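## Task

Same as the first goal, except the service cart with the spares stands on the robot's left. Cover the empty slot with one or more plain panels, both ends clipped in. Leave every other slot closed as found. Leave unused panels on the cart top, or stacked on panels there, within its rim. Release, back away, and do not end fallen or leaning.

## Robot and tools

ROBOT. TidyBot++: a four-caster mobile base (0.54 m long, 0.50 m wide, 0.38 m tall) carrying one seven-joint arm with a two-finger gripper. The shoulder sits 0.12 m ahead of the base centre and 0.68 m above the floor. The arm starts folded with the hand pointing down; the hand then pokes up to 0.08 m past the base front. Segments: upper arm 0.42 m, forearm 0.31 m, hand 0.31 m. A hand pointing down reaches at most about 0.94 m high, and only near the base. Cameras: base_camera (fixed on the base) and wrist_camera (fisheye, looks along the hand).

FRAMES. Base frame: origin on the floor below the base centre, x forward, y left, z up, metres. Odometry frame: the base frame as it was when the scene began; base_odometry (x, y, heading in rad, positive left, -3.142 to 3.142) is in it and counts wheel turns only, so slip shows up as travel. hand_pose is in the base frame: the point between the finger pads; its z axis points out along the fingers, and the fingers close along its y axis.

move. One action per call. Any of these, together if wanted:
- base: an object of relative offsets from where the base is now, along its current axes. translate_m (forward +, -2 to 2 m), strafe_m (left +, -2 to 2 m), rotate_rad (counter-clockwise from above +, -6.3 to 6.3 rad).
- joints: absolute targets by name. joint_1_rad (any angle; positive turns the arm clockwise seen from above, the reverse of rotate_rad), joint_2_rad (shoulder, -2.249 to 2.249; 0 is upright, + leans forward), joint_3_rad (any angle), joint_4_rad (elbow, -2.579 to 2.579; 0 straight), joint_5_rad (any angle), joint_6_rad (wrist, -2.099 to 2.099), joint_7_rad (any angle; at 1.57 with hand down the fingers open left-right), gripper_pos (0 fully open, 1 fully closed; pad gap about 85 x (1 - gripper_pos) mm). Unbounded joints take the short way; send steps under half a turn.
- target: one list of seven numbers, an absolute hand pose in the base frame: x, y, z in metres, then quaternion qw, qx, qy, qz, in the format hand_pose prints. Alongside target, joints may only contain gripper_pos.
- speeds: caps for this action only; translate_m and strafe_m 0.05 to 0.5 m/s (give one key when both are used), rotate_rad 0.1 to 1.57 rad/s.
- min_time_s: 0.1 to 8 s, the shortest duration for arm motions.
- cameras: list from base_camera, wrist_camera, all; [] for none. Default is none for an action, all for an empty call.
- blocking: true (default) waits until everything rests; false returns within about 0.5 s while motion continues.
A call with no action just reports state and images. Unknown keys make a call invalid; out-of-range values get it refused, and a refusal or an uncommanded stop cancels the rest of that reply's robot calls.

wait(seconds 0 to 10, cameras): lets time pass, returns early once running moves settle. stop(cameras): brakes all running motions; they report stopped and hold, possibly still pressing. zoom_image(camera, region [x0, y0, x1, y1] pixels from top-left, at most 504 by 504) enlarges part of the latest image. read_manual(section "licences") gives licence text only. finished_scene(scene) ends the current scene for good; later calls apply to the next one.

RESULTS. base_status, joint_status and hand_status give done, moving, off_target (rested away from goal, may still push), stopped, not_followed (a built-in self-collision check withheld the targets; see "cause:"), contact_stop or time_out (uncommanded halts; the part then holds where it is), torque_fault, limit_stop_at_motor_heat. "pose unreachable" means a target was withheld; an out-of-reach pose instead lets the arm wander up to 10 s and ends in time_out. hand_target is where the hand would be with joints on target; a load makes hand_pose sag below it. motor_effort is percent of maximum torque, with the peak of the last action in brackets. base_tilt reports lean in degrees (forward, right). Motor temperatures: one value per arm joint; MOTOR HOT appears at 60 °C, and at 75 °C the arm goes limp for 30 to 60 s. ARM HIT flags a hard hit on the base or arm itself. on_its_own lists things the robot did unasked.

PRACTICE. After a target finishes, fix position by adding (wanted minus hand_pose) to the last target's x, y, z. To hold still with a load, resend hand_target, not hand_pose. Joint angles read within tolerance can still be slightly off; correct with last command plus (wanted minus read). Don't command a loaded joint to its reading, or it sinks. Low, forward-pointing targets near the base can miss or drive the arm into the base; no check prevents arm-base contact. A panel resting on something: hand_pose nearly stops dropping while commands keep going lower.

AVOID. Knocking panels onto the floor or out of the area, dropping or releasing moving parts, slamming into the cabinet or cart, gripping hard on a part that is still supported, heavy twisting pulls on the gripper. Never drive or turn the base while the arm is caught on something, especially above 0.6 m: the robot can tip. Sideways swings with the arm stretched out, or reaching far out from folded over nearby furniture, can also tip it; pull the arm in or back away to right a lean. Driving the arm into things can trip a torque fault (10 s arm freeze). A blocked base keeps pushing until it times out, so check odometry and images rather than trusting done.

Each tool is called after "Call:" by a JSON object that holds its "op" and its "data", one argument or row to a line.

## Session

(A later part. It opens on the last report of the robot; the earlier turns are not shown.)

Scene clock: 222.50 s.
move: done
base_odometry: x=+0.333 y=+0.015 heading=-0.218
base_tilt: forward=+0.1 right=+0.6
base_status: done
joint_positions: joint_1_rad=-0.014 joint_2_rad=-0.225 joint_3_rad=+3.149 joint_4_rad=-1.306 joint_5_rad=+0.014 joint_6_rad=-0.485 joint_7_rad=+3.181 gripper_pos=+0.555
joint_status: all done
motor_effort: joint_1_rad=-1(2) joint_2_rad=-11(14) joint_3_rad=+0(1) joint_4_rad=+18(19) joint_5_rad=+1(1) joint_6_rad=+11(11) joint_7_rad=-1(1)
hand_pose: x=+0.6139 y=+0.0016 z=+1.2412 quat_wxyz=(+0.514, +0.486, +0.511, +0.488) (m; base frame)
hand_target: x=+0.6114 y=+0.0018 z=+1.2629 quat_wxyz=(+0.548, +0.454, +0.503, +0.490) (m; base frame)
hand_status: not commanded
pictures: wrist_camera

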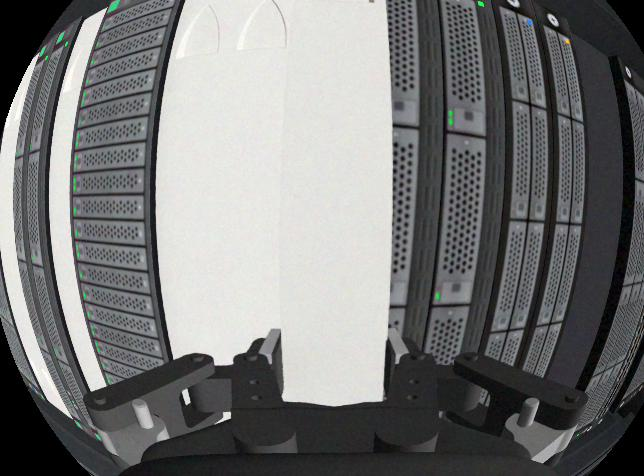

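Call:
{"op": "move", "data": {
  "joints": {"joint_7_rad": 3.148, "joint_4_rad": -1.33},
  "min_time_s": 0.6
}}

Call:
{"op": "move", "data": {
  "base": {"translate_m": 0.021, "strafe_m": 0.0018},
  "speeds": {"translate_m": 0.05},
  "cameras": ["wrist_camera"]
}}

Call:
{"op": "zoom_image", "data": {
  "camera": "wrist_camera",
  "region": [130, 0, 290, 160]
}}

Call:
{"op": "zoom_image", "data": {
  "camera": "wrist_camera",
  "region": [130, 160, 230, 260]
}}

Call:
{"op": "zoom_image", "data": {
  "camera": "wrist_camera",
  "region": [130, 250, 230, 350]
}}

Call:
{"op": "zoom_image", "data": {
  "camera": "wrist_camera",
  "region": [390, 0, 510, 120]
}}

Call:
{"op": "zoom_image", "data": {
  "camera": "wrist_camera",
  "region": [390, 120, 510, 240]
}}

Call:
{"op": "zoom_image", "data": {
  "camera": "wrist_camera",
  "region": [390, 230, 510, 350]
}}

Call:
{"op": "zoom_image", "data": {
  "camera": "wrist_camera",
  "region": [270, 0, 410, 100]
}}

Scene clock: 225.43 s.
move: done
base_odometry: x=+0.333 y=+0.015 heading=-0.218
base_tilt: forward=+0.1 right=+0.6
base_status: not commanded
joint_positions: joint_1_rad=-0.014 joint_2_rad=-0.225 joint_3_rad=+3.149 joint_4_rad=-1.312 joint_5_rad=+0.014 joint_6_rad=-0.485 joint_7_rad=+3.181 gripper_pos=+0.555
joint_status: all done
motor_effort: joint_1_rad=-1(2) joint_2_rad=-11(12) joint_3_rad=+0(1) joint_4_rad=+18(19) joint_5_rad=+1(1) joint_6_rad=+11(11) joint_7_rad=-1(2)
hand_pose: x=+0.6147 y=+0.0016 z=+1.2379 quat_wxyz=(+0.512, +0.487, +0.513, +0.487) (m; base frame)
hand_target: x=+0.6132 y=+0.0018 z=+1.2564 quat_wxyz=(+0.531, +0.471, +0.493, +0.503) (m; base frame)
hand_status: not commanded
pictures: none

Scene clock: 226.37 s.
move: done
base_odometry: x=+0.353 y=+0.013 heading=-0.218
base_tilt: forward=+0.1 right=+0.6
base_status: done
joint_positions: joint_1_rad=-0.014 joint_2_rad=-0.227 joint_3_rad=+3.149 joint_4_rad=-1.313 joint_5_rad=+0.014 joint_6_rad=-0.485 joint_7_rad=+3.181 gripper_pos=+0.555
joint_status: not commanded
motor_effort: joint_1_rad=-1(1) joint_2_rad=-11(14) joint_3_rad=+0(1) joint_4_rad=+18(19) joint_5_rad=+1(2) joint_6_rad=+11(12) joint_7_rad=-1(1)
hand_pose: x=+0.6140 y=+0.0016 z=+1.2384 quat_wxyz=(+0.513, +0.487, +0.512, +0.487) (m; base frame)
hand_target: x=+0.6132 y=+0.0018 z=+1.2564 quat_wxyz=(+0.531, +0.471, +0.493, +0.503) (m; base frame)
hand_status: not commanded
pictures: wrist_camera

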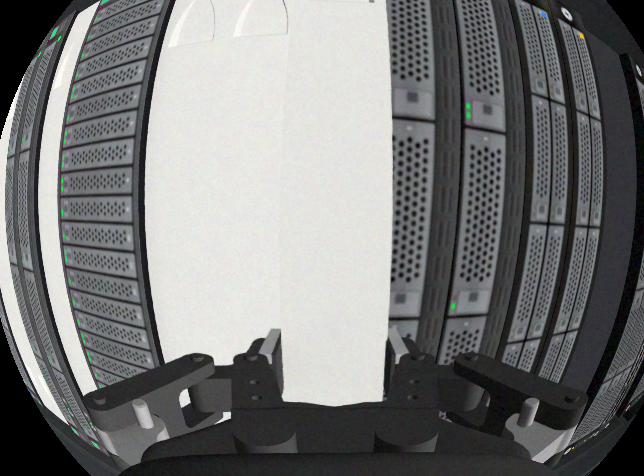

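Scaled by 3.150.

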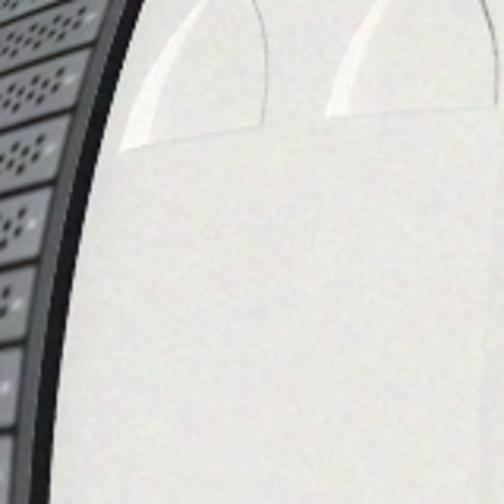

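Scaled by 5.040.

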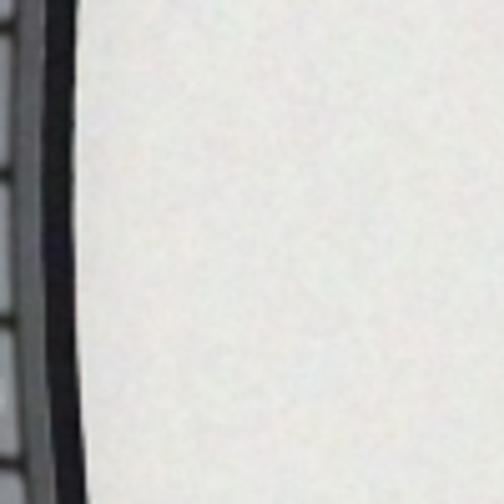

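Scaled by 5.040.

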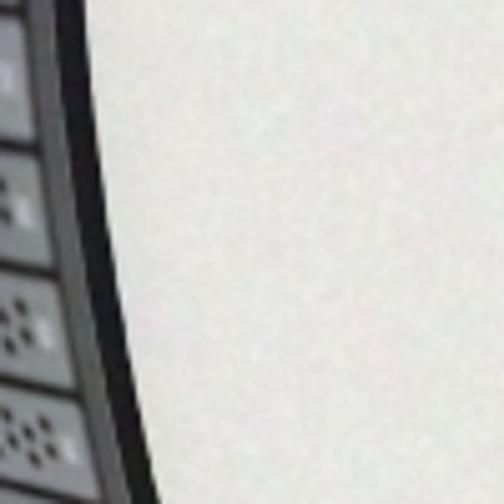

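Scaled by 4.200.

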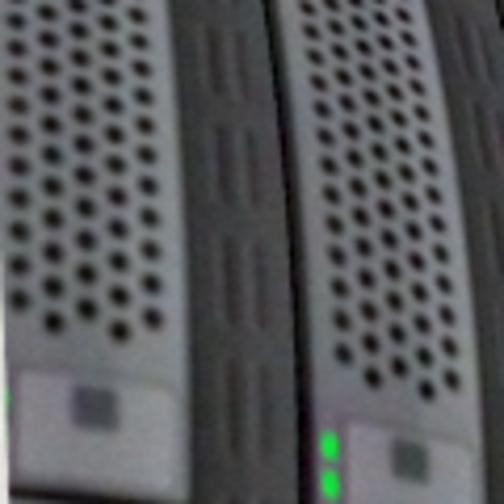

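Scaled by 4.200.

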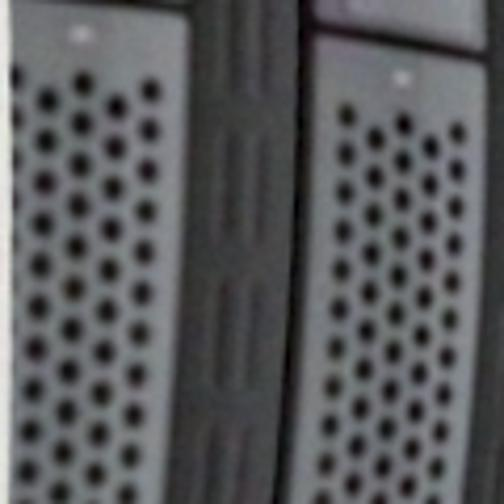

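Scaled by 4.200.

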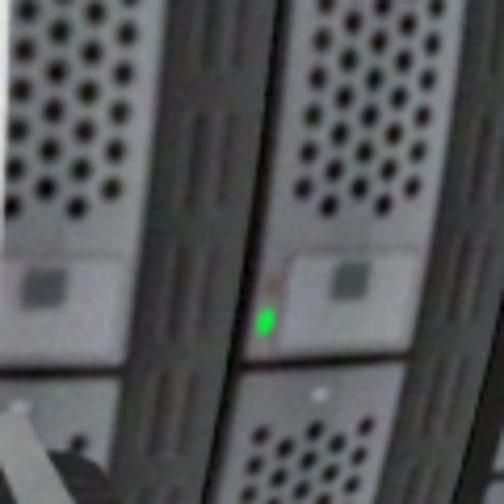

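Scaled by 3.600.

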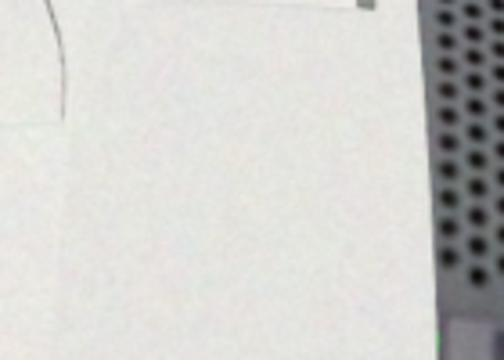

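Call:
{"op": "move", "data": {
  "base": {"translate_m": -0.0296, "strafe_m": -0.0048},
  "speeds": {"translate_m": 0.15}
}}

Call:
{"op": "move", "data": {
  "joints": {"joint_7_rad": 3.28, "joint_4_rad": -1.336},
  "min_time_s": 0.5
}}

Call:
{"op": "move", "data": {
  "joints": {"joint_7_rad": 3.153},
  "min_time_s": 0.5
}}

Scene clock: 228.27 s.
move: done
base_odometry: x=+0.323 y=+0.014 heading=-0.218
base_tilt: forward=+0.1 right=+0.6
base_status: done
joint_positions: joint_1_rad=-0.014 joint_2_rad=-0.235 joint_3_rad=+3.149 joint_4_rad=-1.315 joint_5_rad=+0.014 joint_6_rad=-0.484 joint_7_rad=+3.181 gripper_pos=+0.555
joint_status: not commanded
motor_effort: joint_1_rad=-1(1) joint_2_rad=-10(15) joint_3_rad=+0(1) joint_4_rad=+18(19) joint_5_rad=+0(2) joint_6_rad=+11(12) joint_7_rad=-1(1)
hand_pose: x=+0.6096 y=+0.0015 z=+1.2414 quat_wxyz=(+0.514, +0.485, +0.511, +0.489) (m; base frame)
hand_target: x=+0.6132 y=+0.0018 z=+1.2564 quat_wxyz=(+0.531, +0.471, +0.493, +0.503) (m; base frame)
hand_status: not commanded
pictures: none

Scene clock: 229.07 s.
move: done
base_odometry: x=+0.323 y=+0.014 heading=-0.218
base_tilt: forward=+0.1 right=+0.6
base_status: not commanded
joint_positions: joint_1_rad=-0.014 joint_2_rad=-0.235 joint_3_rad=+3.149 joint_4_rad=-1.318 joint_5_rad=+0.014 joint_6_rad=-0.484 joint_7_rad=+3.234 gripper_pos=+0.555
joint_status: all done
motor_effort: joint_1_rad=-1(1) joint_2_rad=-11(11) joint_3_rad=+0(1) joint_4_rad=+18(19) joint_5_rad=+0(1) joint_6_rad=+11(11) joint_7_rad=-1(2)
hand_pose: x=+0.6100 y=+0.0015 z=+1.2398 quat_wxyz=(+0.526, +0.473, +0.524, +0.475) (m; base frame)
hand_target: x=+0.6142 y=+0.0019 z=+1.2529 quat_wxyz=(+0.562, +0.439, +0.524, +0.466) (m; base frame)
hand_status: not commanded
pictures: none

Scene clock: 229.83 s.
move: done
base_odometry: x=+0.323 y=+0.014 heading=-0.218
base_tilt: forward=+0.1 right=+0.6
base_status: not commanded
joint_positions: joint_1_rad=-0.014 joint_2_rad=-0.235 joint_3_rad=+3.149 joint_4_rad=-1.318 joint_5_rad=+0.014 joint_6_rad=-0.484 joint_7_rad=+3.194 gripper_pos=+0.555
joint_status: all done
motor_effort: joint_1_rad=-1(1) joint_2_rad=-11(11) joint_3_rad=+0(1) joint_4_rad=+18(18) joint_5_rad=+0(1) joint_6_rad=+11(11) joint_7_rad=-1(2)
hand_pose: x=+0.6100 y=+0.0015 z=+1.2398 quat_wxyz=(+0.517, +0.483, +0.515, +0.485) (m; base frame)
hand_target: x=+0.6142 y=+0.0019 z=+1.2529 quat_wxyz=(+0.531, +0.471, +0.495, +0.500) (m; base frame)
hand_status: not commanded
pictures: none

Call:
{"op": "move", "data": {
  "joints": {"joint_7_rad": 3.116, "joint_4_rad": -1.3435},
  "min_time_s": 0.5
}}

Call:
{"op": "move", "data": {
  "base": {"translate_m": 0.02, "strafe_m": 0.0032},
  "speeds": {"translate_m": 0.05},
  "cameras": ["wrist_camera"]
}}

Scene clock: 230.83 s.
move: done
base_odometry: x=+0.323 y=+0.014 heading=-0.218
base_tilt: forward=+0.1 right=+0.6
base_status: not commanded
joint_positions: joint_1_rad=-0.014 joint_2_rad=-0.235 joint_3_rad=+3.149 joint_4_rad=-1.325 joint_5_rad=+0.014 joint_6_rad=-0.484 joint_7_rad=+3.182 gripper_pos=+0.555
joint_status: all done
motor_effort: joint_1_rad=-2(2) joint_2_rad=-11(11) joint_3_rad=+1(1) joint_4_rad=+18(18) joint_5_rad=+0(2) joint_6_rad=+11(11) joint_7_rad=-1(2)
hand_pose: x=+0.6111 y=+0.0016 z=+1.2354 quat_wxyz=(+0.512, +0.488, +0.513, +0.486) (m; base frame)
hand_target: x=+0.6154 y=+0.0019 z=+1.2484 quat_wxyz=(+0.520, +0.482, +0.489, +0.508) (m; base frame)
hand_status: not commanded
pictures: none

Scene clock: 231.73 s.
move: done
base_odometry: x=+0.344 y=+0.013 heading=-0.218
base_tilt: forward=+0.1 right=+0.6
base_status: done
joint_positions: joint_1_rad=-0.014 joint_2_rad=-0.234 joint_3_rad=+3.149 joint_4_rad=-1.327 joint_5_rad=+0.014 joint_6_rad=-0.484 joint_7_rad=+3.182 gripper_pos=+0.555
joint_status: not commanded
motor_effort: joint_1_rad=-1(1) joint_2_rad=-11(14) joint_3_rad=+1(1) joint_4_rad=+18(19) joint_5_rad=+0(2) joint_6_rad=+11(11) joint_7_rad=-1(2)
hand_pose: x=+0.6117 y=+0.0016 z=+1.2343 quat_wxyz=(+0.511, +0.488, +0.514, +0.486) (m; base frame)
hand_target: x=+0.6154 y=+0.0019 z=+1.2484 quat_wxyz=(+0.520, +0.482, +0.489, +0.508) (m; base frame)
hand_status: not commanded
pictures: wrist_camera

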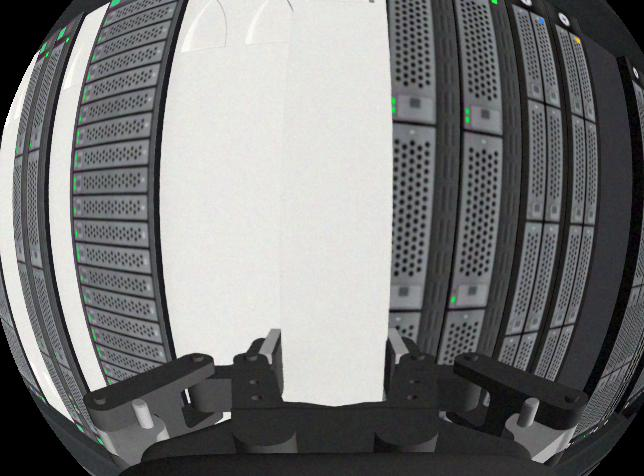

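Call:
{"op": "move", "data": {
  "joints": {"joint_7_rad": 3.09},
  "min_time_s": 0.5,
  "cameras": ["wrist_camera"]
}}

Call:
{"op": "zoom_image", "data": {
  "camera": "wrist_camera",
  "region": [130, 0, 290, 160]
}}

Call:
{"op": "zoom_image", "data": {
  "camera": "wrist_camera",
  "region": [130, 160, 230, 260]
}}

Call:
{"op": "zoom_image", "data": {
  "camera": "wrist_camera",
  "region": [130, 250, 230, 350]
}}

Call:
{"op": "zoom_image", "data": {
  "camera": "wrist_camera",
  "region": [390, 0, 510, 120]
}}

Call:
{"op": "zoom_image", "data": {
  "camera": "wrist_camera",
  "region": [390, 120, 510, 240]
}}

Call:
{"op": "zoom_image", "data": {
  "camera": "wrist_camera",
  "region": [390, 230, 510, 350]
}}

Scene clock: 232.73 s.
move: done
base_odometry: x=+0.344 y=+0.013 heading=-0.218
base_tilt: forward=+0.1 right=+0.6
base_status: not commanded
joint_positions: joint_1_rad=-0.014 joint_2_rad=-0.234 joint_3_rad=+3.149 joint_4_rad=-1.327 joint_5_rad=+0.014 joint_6_rad=-0.484 joint_7_rad=+3.163 gripper_pos=+0.555
joint_status: all done
motor_effort: joint_1_rad=-1(1) joint_2_rad=-11(11) joint_3_rad=+1(1) joint_4_rad=+18(18) joint_5_rad=+0(2) joint_6_rad=+11(11) joint_7_rad=-1(2)
hand_pose: x=+0.6117 y=+0.0016 z=+1.2343 quat_wxyz=(+0.507, +0.493, +0.509, +0.491) (m; base frame)
hand_target: x=+0.6154 y=+0.0019 z=+1.2484 quat_wxyz=(+0.513, +0.488, +0.482, +0.515) (m; base frame)
hand_status: not commanded
pictures: wrist_camera

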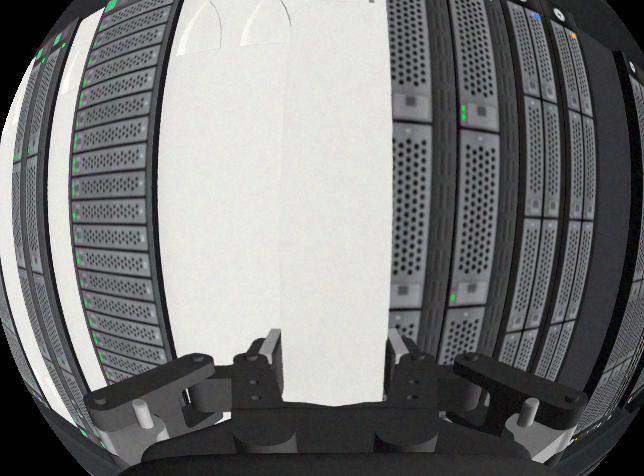

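Scaled by 3.150.

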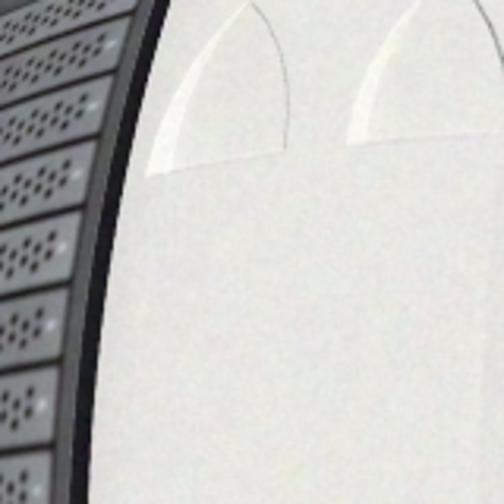

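Scaled by 5.040.

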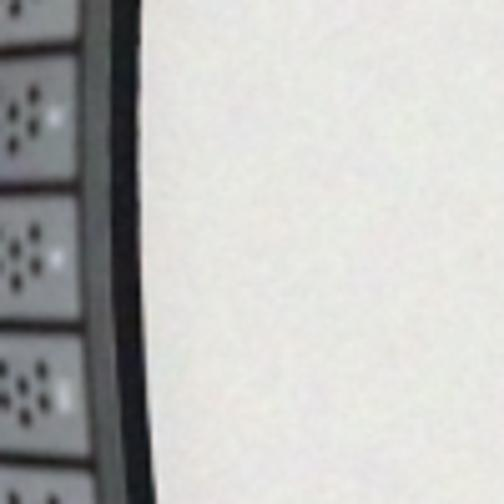

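Scaled by 5.040.

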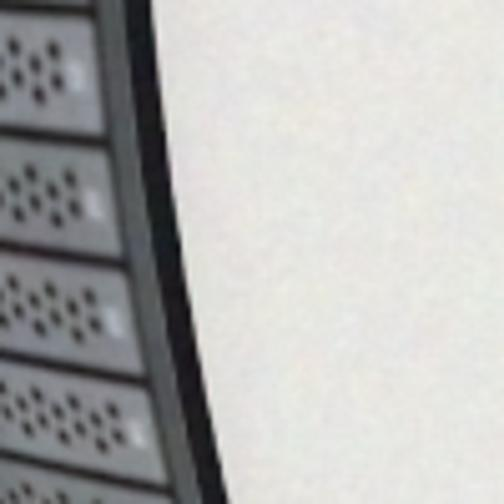

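Scaled by 4.200.

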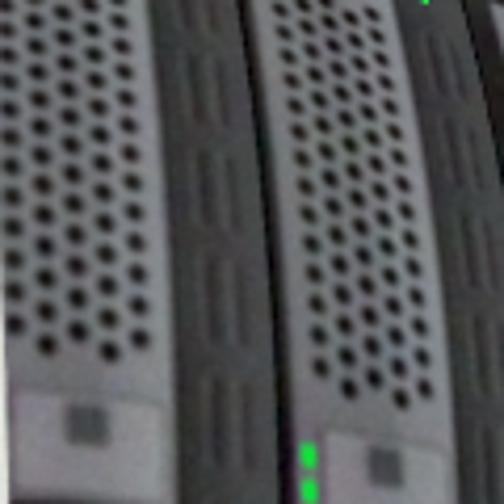

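Scaled by 4.200.

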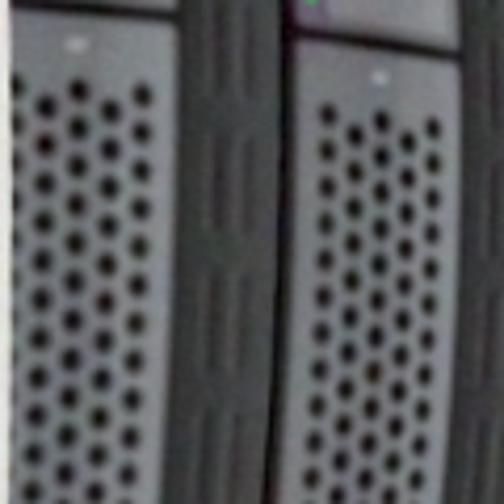

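Scaled by 4.200.

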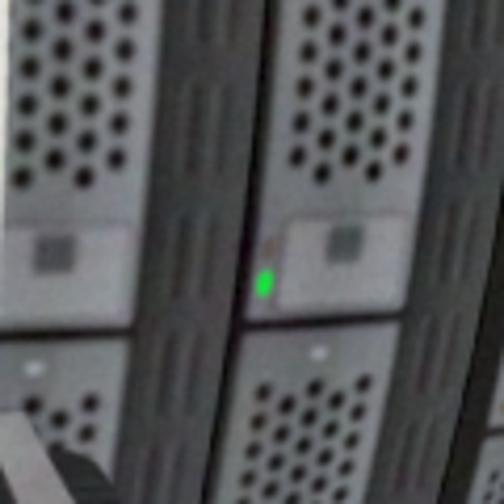

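Call:
{"op": "move", "data": {
  "joints": {"joint_2_rad": -0.256},
  "min_time_s": 0.4
}}

Scene clock: 234.30 s.
move: done
base_odometry: x=+0.344 y=+0.013 heading=-0.218
base_tilt: forward=+0.1 right=+0.6
base_status: not commanded
joint_positions: joint_1_rad=-0.014 joint_2_rad=-0.240 joint_3_rad=+3.149 joint_4_rad=-1.327 joint_5_rad=+0.014 joint_6_rad=-0.484 joint_7_rad=+3.163 gripper_pos=+0.555
joint_status: all done
motor_effort: joint_1_rad=-1(1) joint_2_rad=-11(12) joint_3_rad=+0(1) joint_4_rad=+18(18) joint_5_rad=+0(1) joint_6_rad=+11(11) joint_7_rad=-1(1)
hand_pose: x=+0.6084 y=+0.0015 z=+1.2370 quat_wxyz=(+0.508, +0.492, +0.508, +0.492) (m; base frame)
hand_target: x=+0.6011 y=+0.0016 z=+1.2607 quat_wxyz=(+0.519, +0.482, +0.476, +0.521) (m; base frame)
hand_status: not commanded
pictures: none

Call:
{"op": "move", "data": {
  "base": {"translate_m": 0.0186, "strafe_m": 0.0028},
  "speeds": {"translate_m": 0.05},
  "cameras": ["wrist_camera"]
}}

Call:
{"op": "zoom_image", "data": {
  "camera": "wrist_camera",
  "region": [130, 0, 290, 160]
}}

Call:
{"op": "zoom_image", "data": {
  "camera": "wrist_camera",
  "region": [120, 200, 220, 300]
}}

Call:
{"op": "zoom_image", "data": {
  "camera": "wrist_camera",
  "region": [390, 200, 510, 320]
}}

Scene clock: 235.40 s.
move: done
base_odometry: x=+0.363 y=+0.012 heading=-0.218
base_tilt: forward=+0.1 right=+0.6
base_status: done
joint_positions: joint_1_rad=-0.014 joint_2_rad=-0.245 joint_3_rad=+3.149 joint_4_rad=-1.328 joint_5_rad=+0.014 joint_6_rad=-0.484 joint_7_rad=+3.163 gripper_pos=+0.555
joint_status: not commanded
motor_effort: joint_1_rad=-1(1) joint_2_rad=-11(14) joint_3_rad=+0(1) joint_4_rad=+18(19) joint_5_rad=+1(1) joint_6_rad=+11(11) joint_7_rad=-1(1)
hand_pose: x=+0.6061 y=+0.0015 z=+1.2387 quat_wxyz=(+0.509, +0.491, +0.507, +0.493) (m; base frame)
hand_target: x=+0.6011 y=+0.0016 z=+1.2607 quat_wxyz=(+0.519, +0.482, +0.476, +0.521) (m; base frame)
hand_status: not commanded
pictures: wrist_camera

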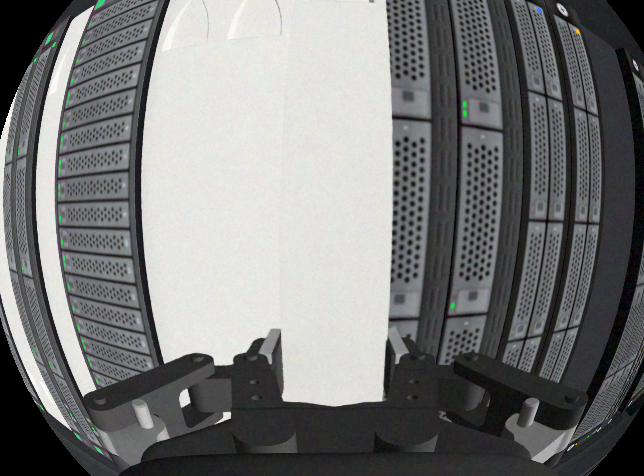

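Scaled by 3.150.

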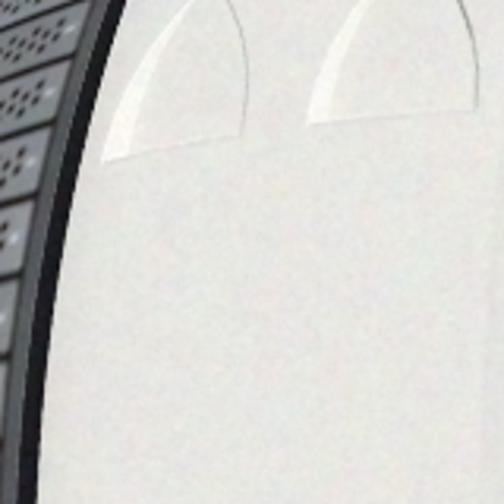

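Scaled by 5.040.

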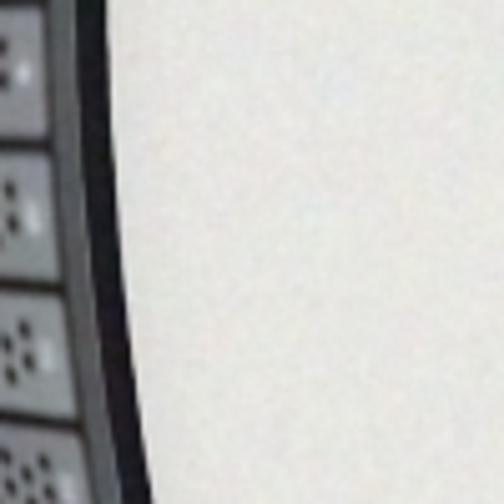

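Scaled by 4.200.

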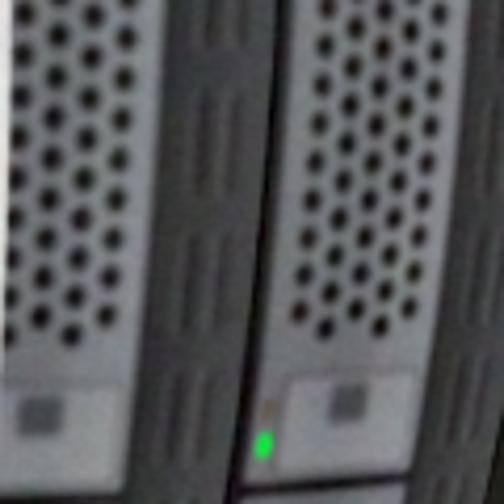

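Call:
{"op": "move", "data": {
  "joints": {"joint_4_rad": -1.3485, "joint_2_rad": -0.247},
  "min_time_s": 0.4
}}

Call:
{"op": "move", "data": {
  "base": {"translate_m": 0.003, "strafe_m": 0.0005},
  "speeds": {"translate_m": 0.05}
}}

Scene clock: 236.33 s.
move: done
base_odometry: x=+0.363 y=+0.012 heading=-0.218
base_tilt: forward=+0.1 right=+0.6
base_status: not commanded
joint_positions: joint_1_rad=-0.014 joint_2_rad=-0.245 joint_3_rad=+3.149 joint_4_rad=-1.331 joint_5_rad=+0.014 joint_6_rad=-0.484 joint_7_rad=+3.163 gripper_pos=+0.555
joint_status: all done
motor_effort: joint_1_rad=-1(1) joint_2_rad=-10(11) joint_3_rad=+0(1) joint_4_rad=+18(19) joint_5_rad=+1(1) joint_6_rad=+11(11) joint_7_rad=-1(1)
hand_pose: x=+0.6064 y=+0.0015 z=+1.2371 quat_wxyz=(+0.508, +0.492, +0.508, +0.492) (m; base frame)
hand_target: x=+0.6071 y=+0.0017 z=+1.2534 quat_wxyz=(+0.516, +0.486, +0.479, +0.518) (m; base frame)
hand_status: not commanded
pictures: none

Scene clock: 236.90 s.
move: done
base_odometry: x=+0.366 y=+0.011 heading=-0.218
base_tilt: forward=+0.1 right=+0.6
base_status: done
joint_positions: joint_1_rad=-0.014 joint_2_rad=-0.245 joint_3_rad=+3.149 joint_4_rad=-1.332 joint_5_rad=+0.014 joint_6_rad=-0.484 joint_7_rad=+3.163 gripper_pos=+0.555
joint_status: not commanded
motor_effort: joint_1_rad=-1(2) joint_2_rad=-10(15) joint_3_rad=+0(1) joint_4_rad=+18(19) joint_5_rad=+1(1) joint_6_rad=+11(11) joint_7_rad=-1(2)
hand_pose: x=+0.6065 y=+0.0015 z=+1.2366 quat_wxyz=(+0.508, +0.492, +0.508, +0.492) (m; base frame)
hand_target: x=+0.6071 y=+0.0017 z=+1.2534 quat_wxyz=(+0.516, +0.486, +0.479, +0.518) (m; base frame)
hand_status: not commanded
pictures: none

Call:
{"op": "move", "data": {
  "base": {"translate_m": 0.003, "strafe_m": 0.0005},
  "speeds": {"translate_m": 0.05},
  "cameras": ["wrist_camera"]
}}

Scene clock: 238.30 s.
move: done
base_odometry: x=+0.369 y=+0.011 heading=-0.218
base_tilt: forward=+0.1 right=+0.6
base_status: done
joint_positions: joint_1_rad=-0.014 joint_2_rad=-0.245 joint_3_rad=+3.149 joint_4_rad=-1.332 joint_5_rad=+0.014 joint_6_rad=-0.483 joint_7_rad=+3.163 gripper_pos=+0.555
joint_status: not commanded
motor_effort: joint_1_rad=-1(1) joint_2_rad=-11(15) joint_3_rad=+0(1) joint_4_rad=+18(19) joint_5_rad=+1(1) joint_6_rad=+11(11) joint_7_rad=-1(1)
hand_pose: x=+0.6065 y=+0.0015 z=+1.2363 quat_wxyz=(+0.508, +0.492, +0.508, +0.492) (m; base frame)
hand_target: x=+0.6071 y=+0.0017 z=+1.2534 quat_wxyz=(+0.516, +0.486, +0.479, +0.518) (m; base frame)
hand_status: not commanded
pictures: wrist_camera

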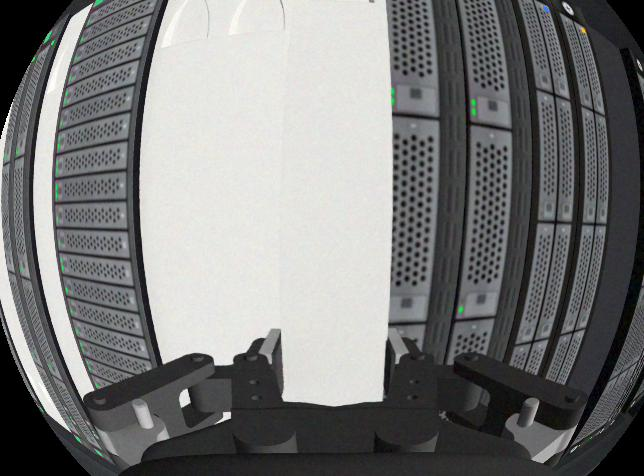

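Call:
{"op": "move", "data": {
  "base": {"translate_m": 0.003, "strafe_m": 0.0005},
  "speeds": {"translate_m": 0.05},
  "cameras": ["wrist_camera"]
}}

Call:
{"op": "zoom_image", "data": {
  "camera": "wrist_camera",
  "region": [130, 0, 410, 100]
}}

Scene clock: 239.00 s.
move: done
base_odometry: x=+0.372 y=+0.011 heading=-0.218
base_tilt: forward=+0.1 right=+0.6
base_status: done
joint_positions: joint_1_rad=-0.014 joint_2_rad=-0.245 joint_3_rad=+3.149 joint_4_rad=-1.333 joint_5_rad=+0.014 joint_6_rad=-0.483 joint_7_rad=+3.163 gripper_pos=+0.555
joint_status: not commanded
motor_effort: joint_1_rad=+0(1) joint_2_rad=-10(15) joint_3_rad=+0(1) joint_4_rad=+18(19) joint_5_rad=+1(1) joint_6_rad=+11(11) joint_7_rad=-1(1)
hand_pose: x=+0.6065 y=+0.0015 z=+1.2361 quat_wxyz=(+0.508, +0.492, +0.508, +0.492) (m; base frame)
hand_target: x=+0.6071 y=+0.0017 z=+1.2534 quat_wxyz=(+0.516, +0.486, +0.479, +0.518) (m; base frame)
hand_status: not commanded
pictures: wrist_camera

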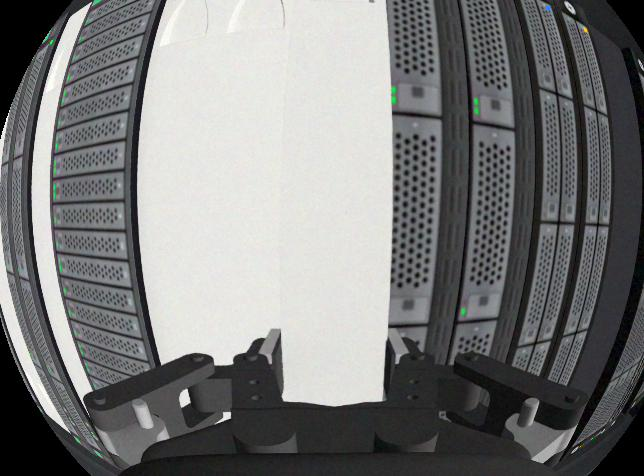

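Scaled by 1.800.

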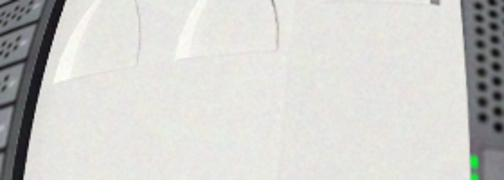

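Call:
{"op": "move", "data": {
  "base": {"translate_m": 0.003, "strafe_m": 0.0005},
  "speeds": {"translate_m": 0.05},
  "cameras": ["wrist_camera"]
}}

Call:
{"op": "zoom_image", "data": {
  "camera": "wrist_camera",
  "region": [130, 0, 410, 100]
}}

Scene clock: 239.70 s.
move: done
base_odometry: x=+0.375 y=+0.011 heading=-0.218
base_tilt: forward=+0.1 right=+0.6
base_status: done
joint_positions: joint_1_rad=-0.014 joint_2_rad=-0.246 joint_3_rad=+3.149 joint_4_rad=-1.333 joint_5_rad=+0.014 joint_6_rad=-0.483 joint_7_rad=+3.163 gripper_pos=+0.555
joint_status: not commanded
motor_effort: joint_1_rad=-1(1) joint_2_rad=-11(14) joint_3_rad=+0(1) joint_4_rad=+18(19) joint_5_rad=+1(1) joint_6_rad=+11(11) joint_7_rad=-1(1)
hand_pose: x=+0.6065 y=+0.0015 z=+1.2360 quat_wxyz=(+0.508, +0.492, +0.508, +0.492) (m; base frame)
hand_target: x=+0.6071 y=+0.0017 z=+1.2534 quat_wxyz=(+0.516, +0.486, +0.479, +0.518) (m; base frame)
hand_status: not commanded
pictures: wrist_camera

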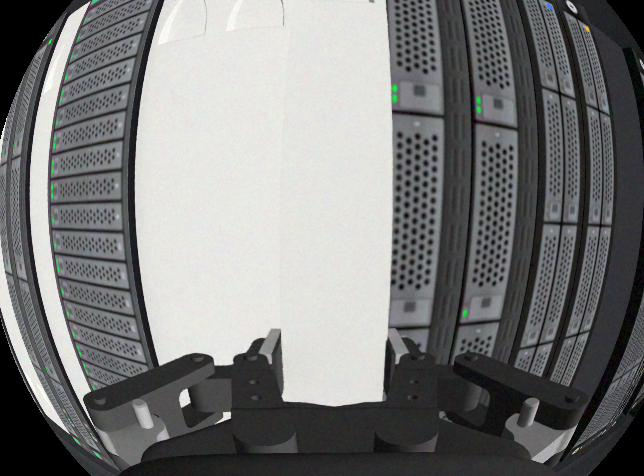

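Scaled by 1.800.

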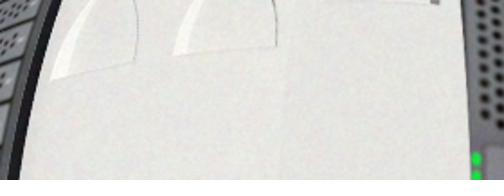

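Call:
{"op": "zoom_image", "data": {
  "camera": "wrist_camera",
  "region": [240, 170, 480, 280]
}}

Call:
{"op": "zoom_image", "data": {
  "camera": "wrist_camera",
  "region": [380, 170, 620, 280]
}}

Scaled by 2.100.

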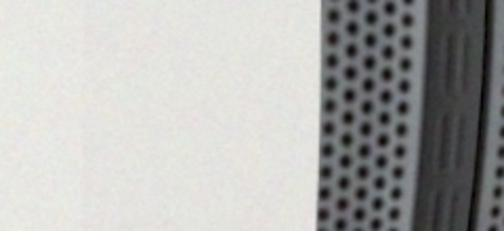

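Scaled by 2.100.

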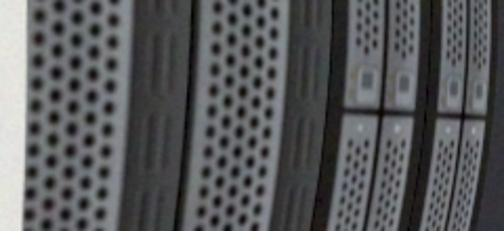

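Call:
{"op": "move", "data": {
  "base": {"translate_m": -0.0005, "strafe_m": 0.003},
  "speeds": {"strafe_m": 0.05},
  "cameras": ["wrist_camera"]
}}

Call:
{"op": "zoom_image", "data": {
  "camera": "wrist_camera",
  "region": [130, 0, 410, 100]
}}

Scene clock: 242.67 s.
move: done
base_odometry: x=+0.375 y=+0.014 heading=-0.218
base_tilt: forward=+0.1 right=+0.6
base_status: done
joint_positions: joint_1_rad=-0.014 joint_2_rad=-0.246 joint_3_rad=+3.150 joint_4_rad=-1.333 joint_5_rad=+0.015 joint_6_rad=-0.483 joint_7_rad=+3.163 gripper_pos=+0.555
joint_status: not commanded
motor_effort: joint_1_rad=-1(3) joint_2_rad=-10(11) joint_3_rad=+0(2) joint_4_rad=+18(18) joint_5_rad=+1(2) joint_6_rad=+11(11) joint_7_rad=-1(1)
hand_pose: x=+0.6065 y=+0.0010 z=+1.2360 quat_wxyz=(+0.508, +0.492, +0.508, +0.492) (m; base frame)
hand_target: x=+0.6071 y=+0.0017 z=+1.2534 quat_wxyz=(+0.516, +0.486, +0.479, +0.518) (m; base frame)
hand_status: not commanded
pictures: wrist_camera

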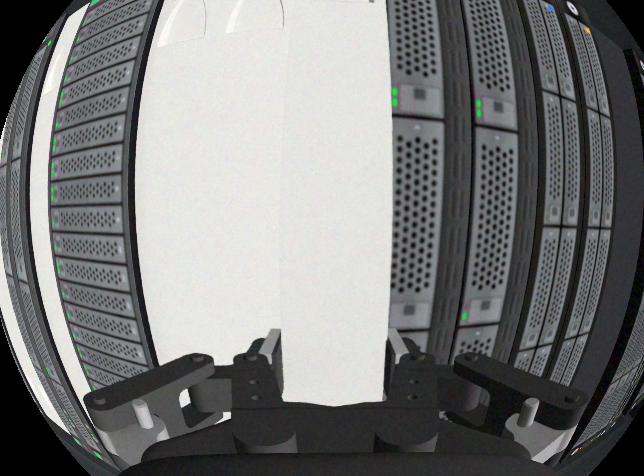

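Scaled by 1.800.

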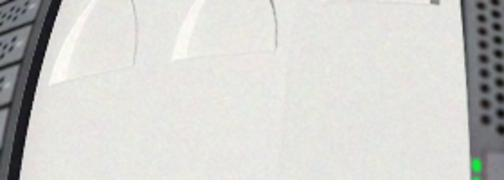

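Call:
{"op": "move", "data": {
  "base": {"translate_m": 0.0004, "strafe_m": -0.0025},
  "speeds": {"strafe_m": 0.05},
  "cameras": ["wrist_camera"]
}}

Call:
{"op": "zoom_image", "data": {
  "camera": "wrist_camera",
  "region": [130, 0, 410, 100]
}}

Scene clock: 243.37 s.
move: done
base_odometry: x=+0.375 y=+0.011 heading=-0.218
base_tilt: forward=+0.1 right=+0.6
base_status: done
joint_positions: joint_1_rad=-0.014 joint_2_rad=-0.246 joint_3_rad=+3.150 joint_4_rad=-1.333 joint_5_rad=+0.015 joint_6_rad=-0.483 joint_7_rad=+3.163 gripper_pos=+0.555
joint_status: not commanded
motor_effort: joint_1_rad=-2(3) joint_2_rad=-11(11) joint_3_rad=+0(3) joint_4_rad=+18(18) joint_5_rad=+1(1) joint_6_rad=+10(11) joint_7_rad=-1(1)
hand_pose: x=+0.6065 y=+0.0010 z=+1.2360 quat_wxyz=(+0.508, +0.492, +0.508, +0.492) (m; base frame)
hand_target: x=+0.6071 y=+0.0017 z=+1.2534 quat_wxyz=(+0.516, +0.486, +0.479, +0.518) (m; base frame)
hand_status: not commanded
pictures: wrist_camera

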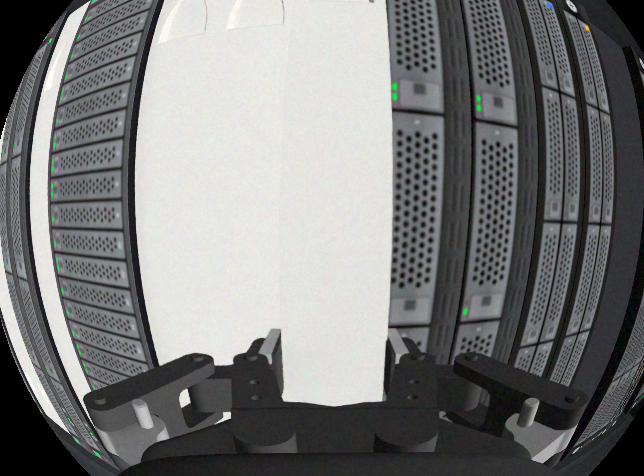

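Scaled by 1.800.

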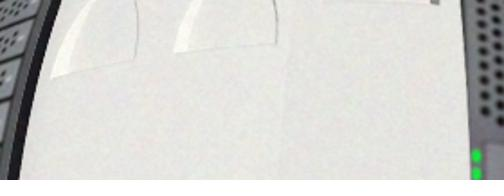

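Call:
{"op": "move", "data": {
  "joints": {"gripper_pos": 0.49},
  "cameras": ["wrist_camera"]
}}

Call:
{"op": "zoom_image", "data": {
  "camera": "wrist_camera",
  "region": [130, 0, 410, 100]
}}

Scene clock: 244.33 s.
move: done
base_odometry: x=+0.375 y=+0.011 heading=-0.218
base_tilt: forward=+0.1 right=+0.6
base_status: not commanded
joint_positions: joint_1_rad=-0.014 joint_2_rad=-0.246 joint_3_rad=+3.150 joint_4_rad=-1.334 joint_5_rad=+0.015 joint_6_rad=-0.482 joint_7_rad=+3.163 gripper_pos=+0.490
joint_status: all done
motor_effort: joint_1_rad=-1(1) joint_2_rad=-11(11) joint_3_rad=+0(1) joint_4_rad=+18(18) joint_5_rad=+1(1) joint_6_rad=+11(11) joint_7_rad=-1(1)
hand_pose: x=+0.6065 y=+0.0010 z=+1.2360 quat_wxyz=(+0.508, +0.492, +0.508, +0.492) (m; base frame)
hand_target: x=+0.6071 y=+0.0017 z=+1.2534 quat_wxyz=(+0.516, +0.486, +0.479, +0.518) (m; base frame)
hand_status: not commanded
pictures: wrist_camera

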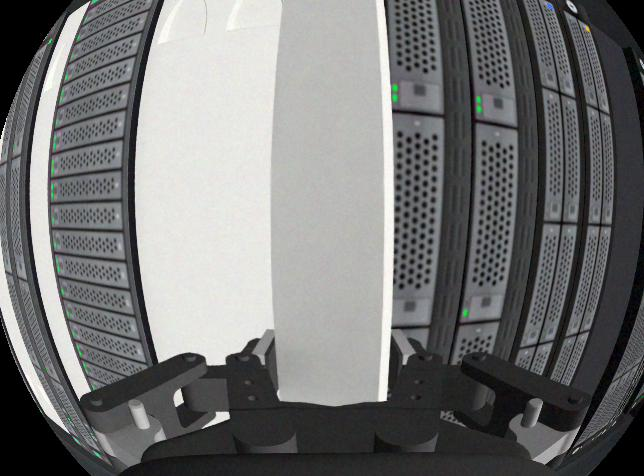

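Scaled by 1.800.

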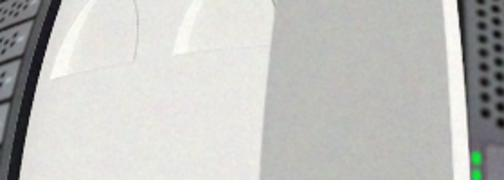

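Call:
{"op": "zoom_image", "data": {
  "camera": "wrist_camera",
  "region": [230, 300, 450, 420]
}}

Call:
{"op": "zoom_image", "data": {
  "camera": "wrist_camera",
  "region": [130, 0, 450, 130]
}}

Scaled by 2.291.

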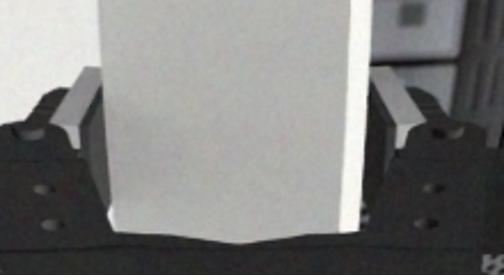

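Scaled by 1.575.

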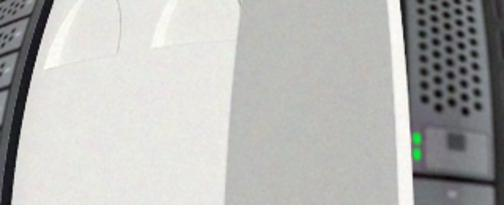

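Call:
{"op": "move", "data": {
  "joints": {"joint_4_rad": -1.311},
  "min_time_s": 1,
  "cameras": ["wrist_camera"]
}}

Scene clock: 247.23 s.
move: done
base_odometry: x=+0.375 y=+0.011 heading=-0.218
base_tilt: forward=+0.1 right=+0.6
base_status: not commanded
joint_positions: joint_1_rad=-0.014 joint_2_rad=-0.246 joint_3_rad=+3.150 joint_4_rad=-1.331 joint_5_rad=+0.015 joint_6_rad=-0.482 joint_7_rad=+3.163 gripper_pos=+0.490
joint_status: all done
motor_effort: joint_1_rad=+0(1) joint_2_rad=-11(11) joint_3_rad=+0(1) joint_4_rad=+18(19) joint_5_rad=+0(1) joint_6_rad=+11(11) joint_7_rad=-1(1)
hand_pose: x=+0.6061 y=+0.0010 z=+1.2378 quat_wxyz=(+0.509, +0.491, +0.507, +0.493) (m; base frame)
hand_target: x=+0.6006 y=+0.0016 z=+1.2754 quat_wxyz=(+0.525, +0.476, +0.469, +0.527) (m; base frame)
hand_status: not commanded
pictures: wrist_camera

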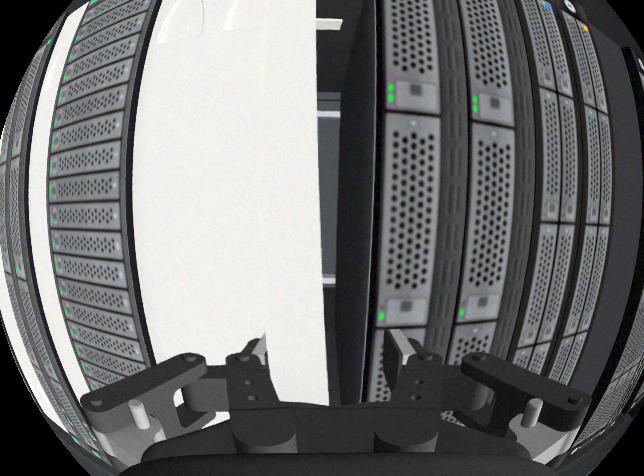

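Call:
{"op": "zoom_image", "data": {
  "camera": "wrist_camera",
  "region": [230, 240, 450, 420]
}}

Call:
{"op": "zoom_image", "data": {
  "camera": "wrist_camera",
  "region": [130, 0, 450, 130]
}}

Scaled by 2.291.

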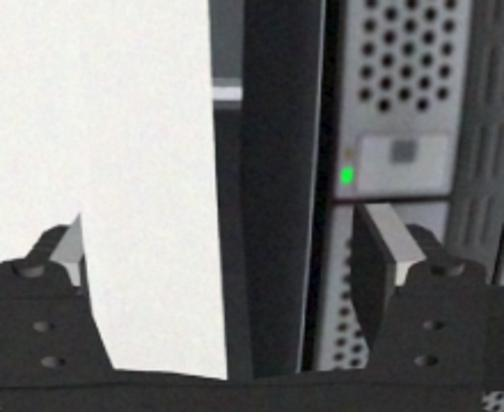

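Scaled by 1.575.

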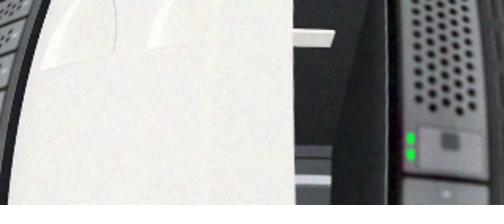

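Call:
{"op": "move", "data": {
  "joints": {"gripper_pos": 0.72},
  "cameras": ["wrist_camera"]
}}

Call:
{"op": "zoom_image", "data": {
  "camera": "wrist_camera",
  "region": [230, 200, 450, 420]
}}

Scene clock: 252.20 s.
move: done
base_odometry: x=+0.375 y=+0.011 heading=-0.218
base_tilt: forward=+0.1 right=+0.6
base_status: not commanded
joint_positions: joint_1_rad=-0.014 joint_2_rad=-0.246 joint_3_rad=+3.150 joint_4_rad=-1.331 joint_5_rad=+0.015 joint_6_rad=-0.482 joint_7_rad=+3.163 gripper_pos=+0.720
joint_status: all done
motor_effort: joint_1_rad=-1(1) joint_2_rad=-11(11) joint_3_rad=+0(1) joint_4_rad=+18(18) joint_5_rad=+0(1) joint_6_rad=+11(11) joint_7_rad=-1(1)
hand_pose: x=+0.6061 y=+0.0010 z=+1.2378 quat_wxyz=(+0.509, +0.491, +0.507, +0.493) (m; base frame)
hand_target: x=+0.6006 y=+0.0016 z=+1.2754 quat_wxyz=(+0.525, +0.476, +0.469, +0.527) (m; base frame)
hand_status: not commanded
pictures: wrist_camera

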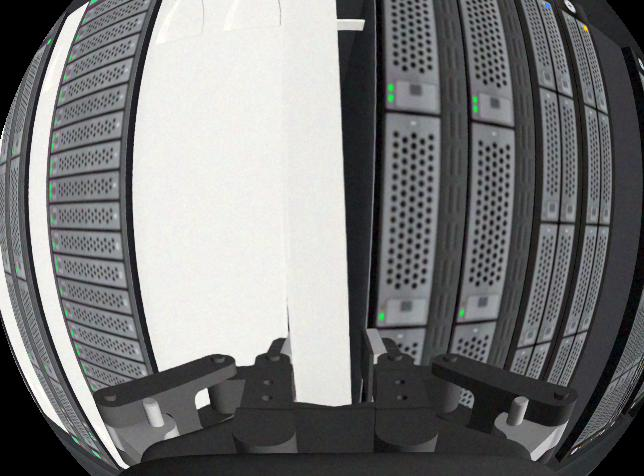

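Scaled by 2.291.

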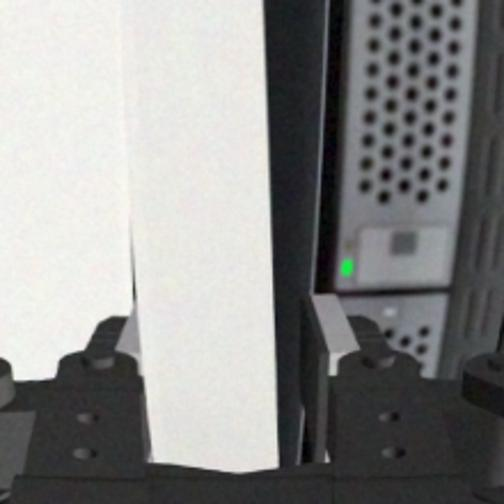

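Call:
{"op": "move", "data": {
  "joints": {"gripper_pos": 0.86},
  "cameras": ["wrist_camera"]
}}

Call:
{"op": "zoom_image", "data": {
  "camera": "wrist_camera",
  "region": [230, 200, 450, 420]
}}

Scene clock: 253.00 s.
move: done
base_odometry: x=+0.375 y=+0.011 heading=-0.218
base_tilt: forward=+0.1 right=+0.6
base_status: not commanded
joint_positions: joint_1_rad=-0.014 joint_2_rad=-0.246 joint_3_rad=+3.150 joint_4_rad=-1.331 joint_5_rad=+0.015 joint_6_rad=-0.482 joint_7_rad=+3.161 gripper_pos=+0.843
joint_status: all done
motor_effort: joint_1_rad=-1(1) joint_2_rad=-11(11) joint_3_rad=+1(1) joint_4_rad=+18(18) joint_5_rad=+1(1) joint_6_rad=+11(11) joint_7_rad=-1(1)
hand_pose: x=+0.6061 y=+0.0010 z=+1.2378 quat_wxyz=(+0.509, +0.492, +0.506, +0.493) (m; base frame)
hand_target: x=+0.6006 y=+0.0016 z=+1.2754 quat_wxyz=(+0.525, +0.476, +0.469, +0.527) (m; base frame)
hand_status: not commanded
pictures: wrist_camera

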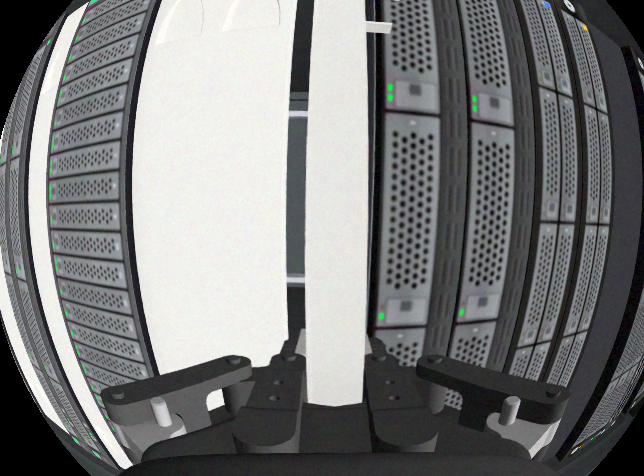

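Scaled by 2.291.

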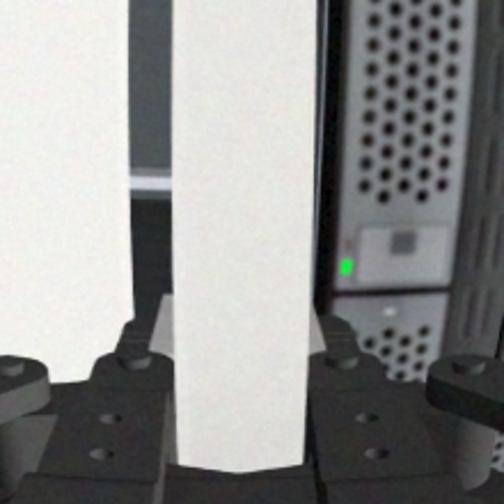

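Call:
{"op": "move", "data": {
  "base": {"translate_m": -0.14, "strafe_m": -0.022},
  "speeds": {"translate_m": 0.15},
  "joints": {"gripper_pos": 0.92},
  "cameras": ["all"]
}}

Scene clock: 260.60 s.
move: off_target
base_odometry: x=+0.233 y=+0.020 heading=-0.218
base_tilt: forward=+0.1 right=+0.6
base_status: done
joint_positions: joint_1_rad=-0.014 joint_2_rad=-0.247 joint_3_rad=+3.150 joint_4_rad=-1.329 joint_5_rad=+0.015 joint_6_rad=-0.482 joint_7_rad=+3.161 gripper_pos=+0.847
joint_status: gripper_pos off_target (ended at +0.847, target +0.920)
motor_effort: joint_1_rad=-1(1) joint_2_rad=-10(14) joint_3_rad=+1(1) joint_4_rad=+18(19) joint_5_rad=+1(1) joint_6_rad=+11(11) joint_7_rad=-1(1)
hand_pose: x=+0.6052 y=+0.0010 z=+1.2395 quat_wxyz=(+0.509, +0.491, +0.505, +0.494) (m; base frame)
hand_target: x=+0.6006 y=+0.0016 z=+1.2754 quat_wxyz=(+0.525, +0.476, +0.469, +0.527) (m; base frame)
hand_status: not commanded
pictures: base_camera, wrist_camera

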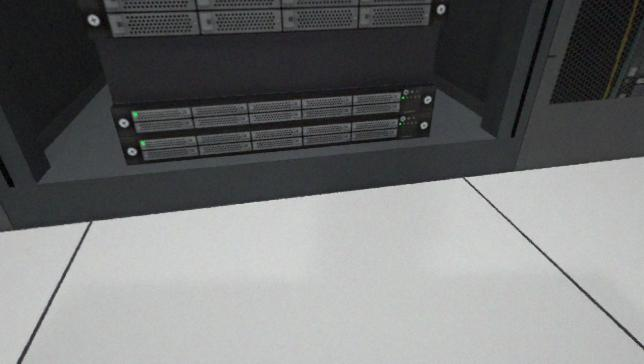

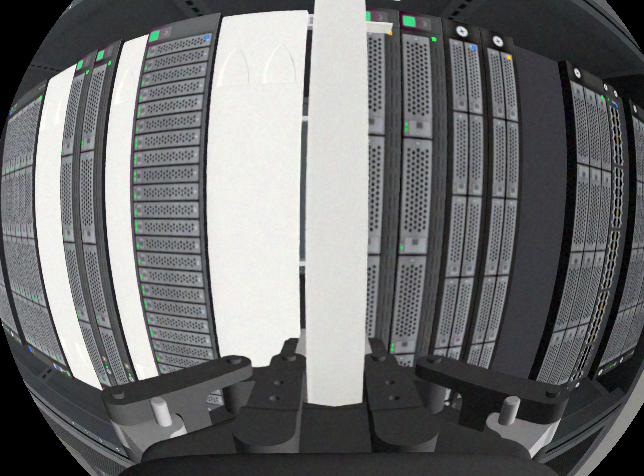

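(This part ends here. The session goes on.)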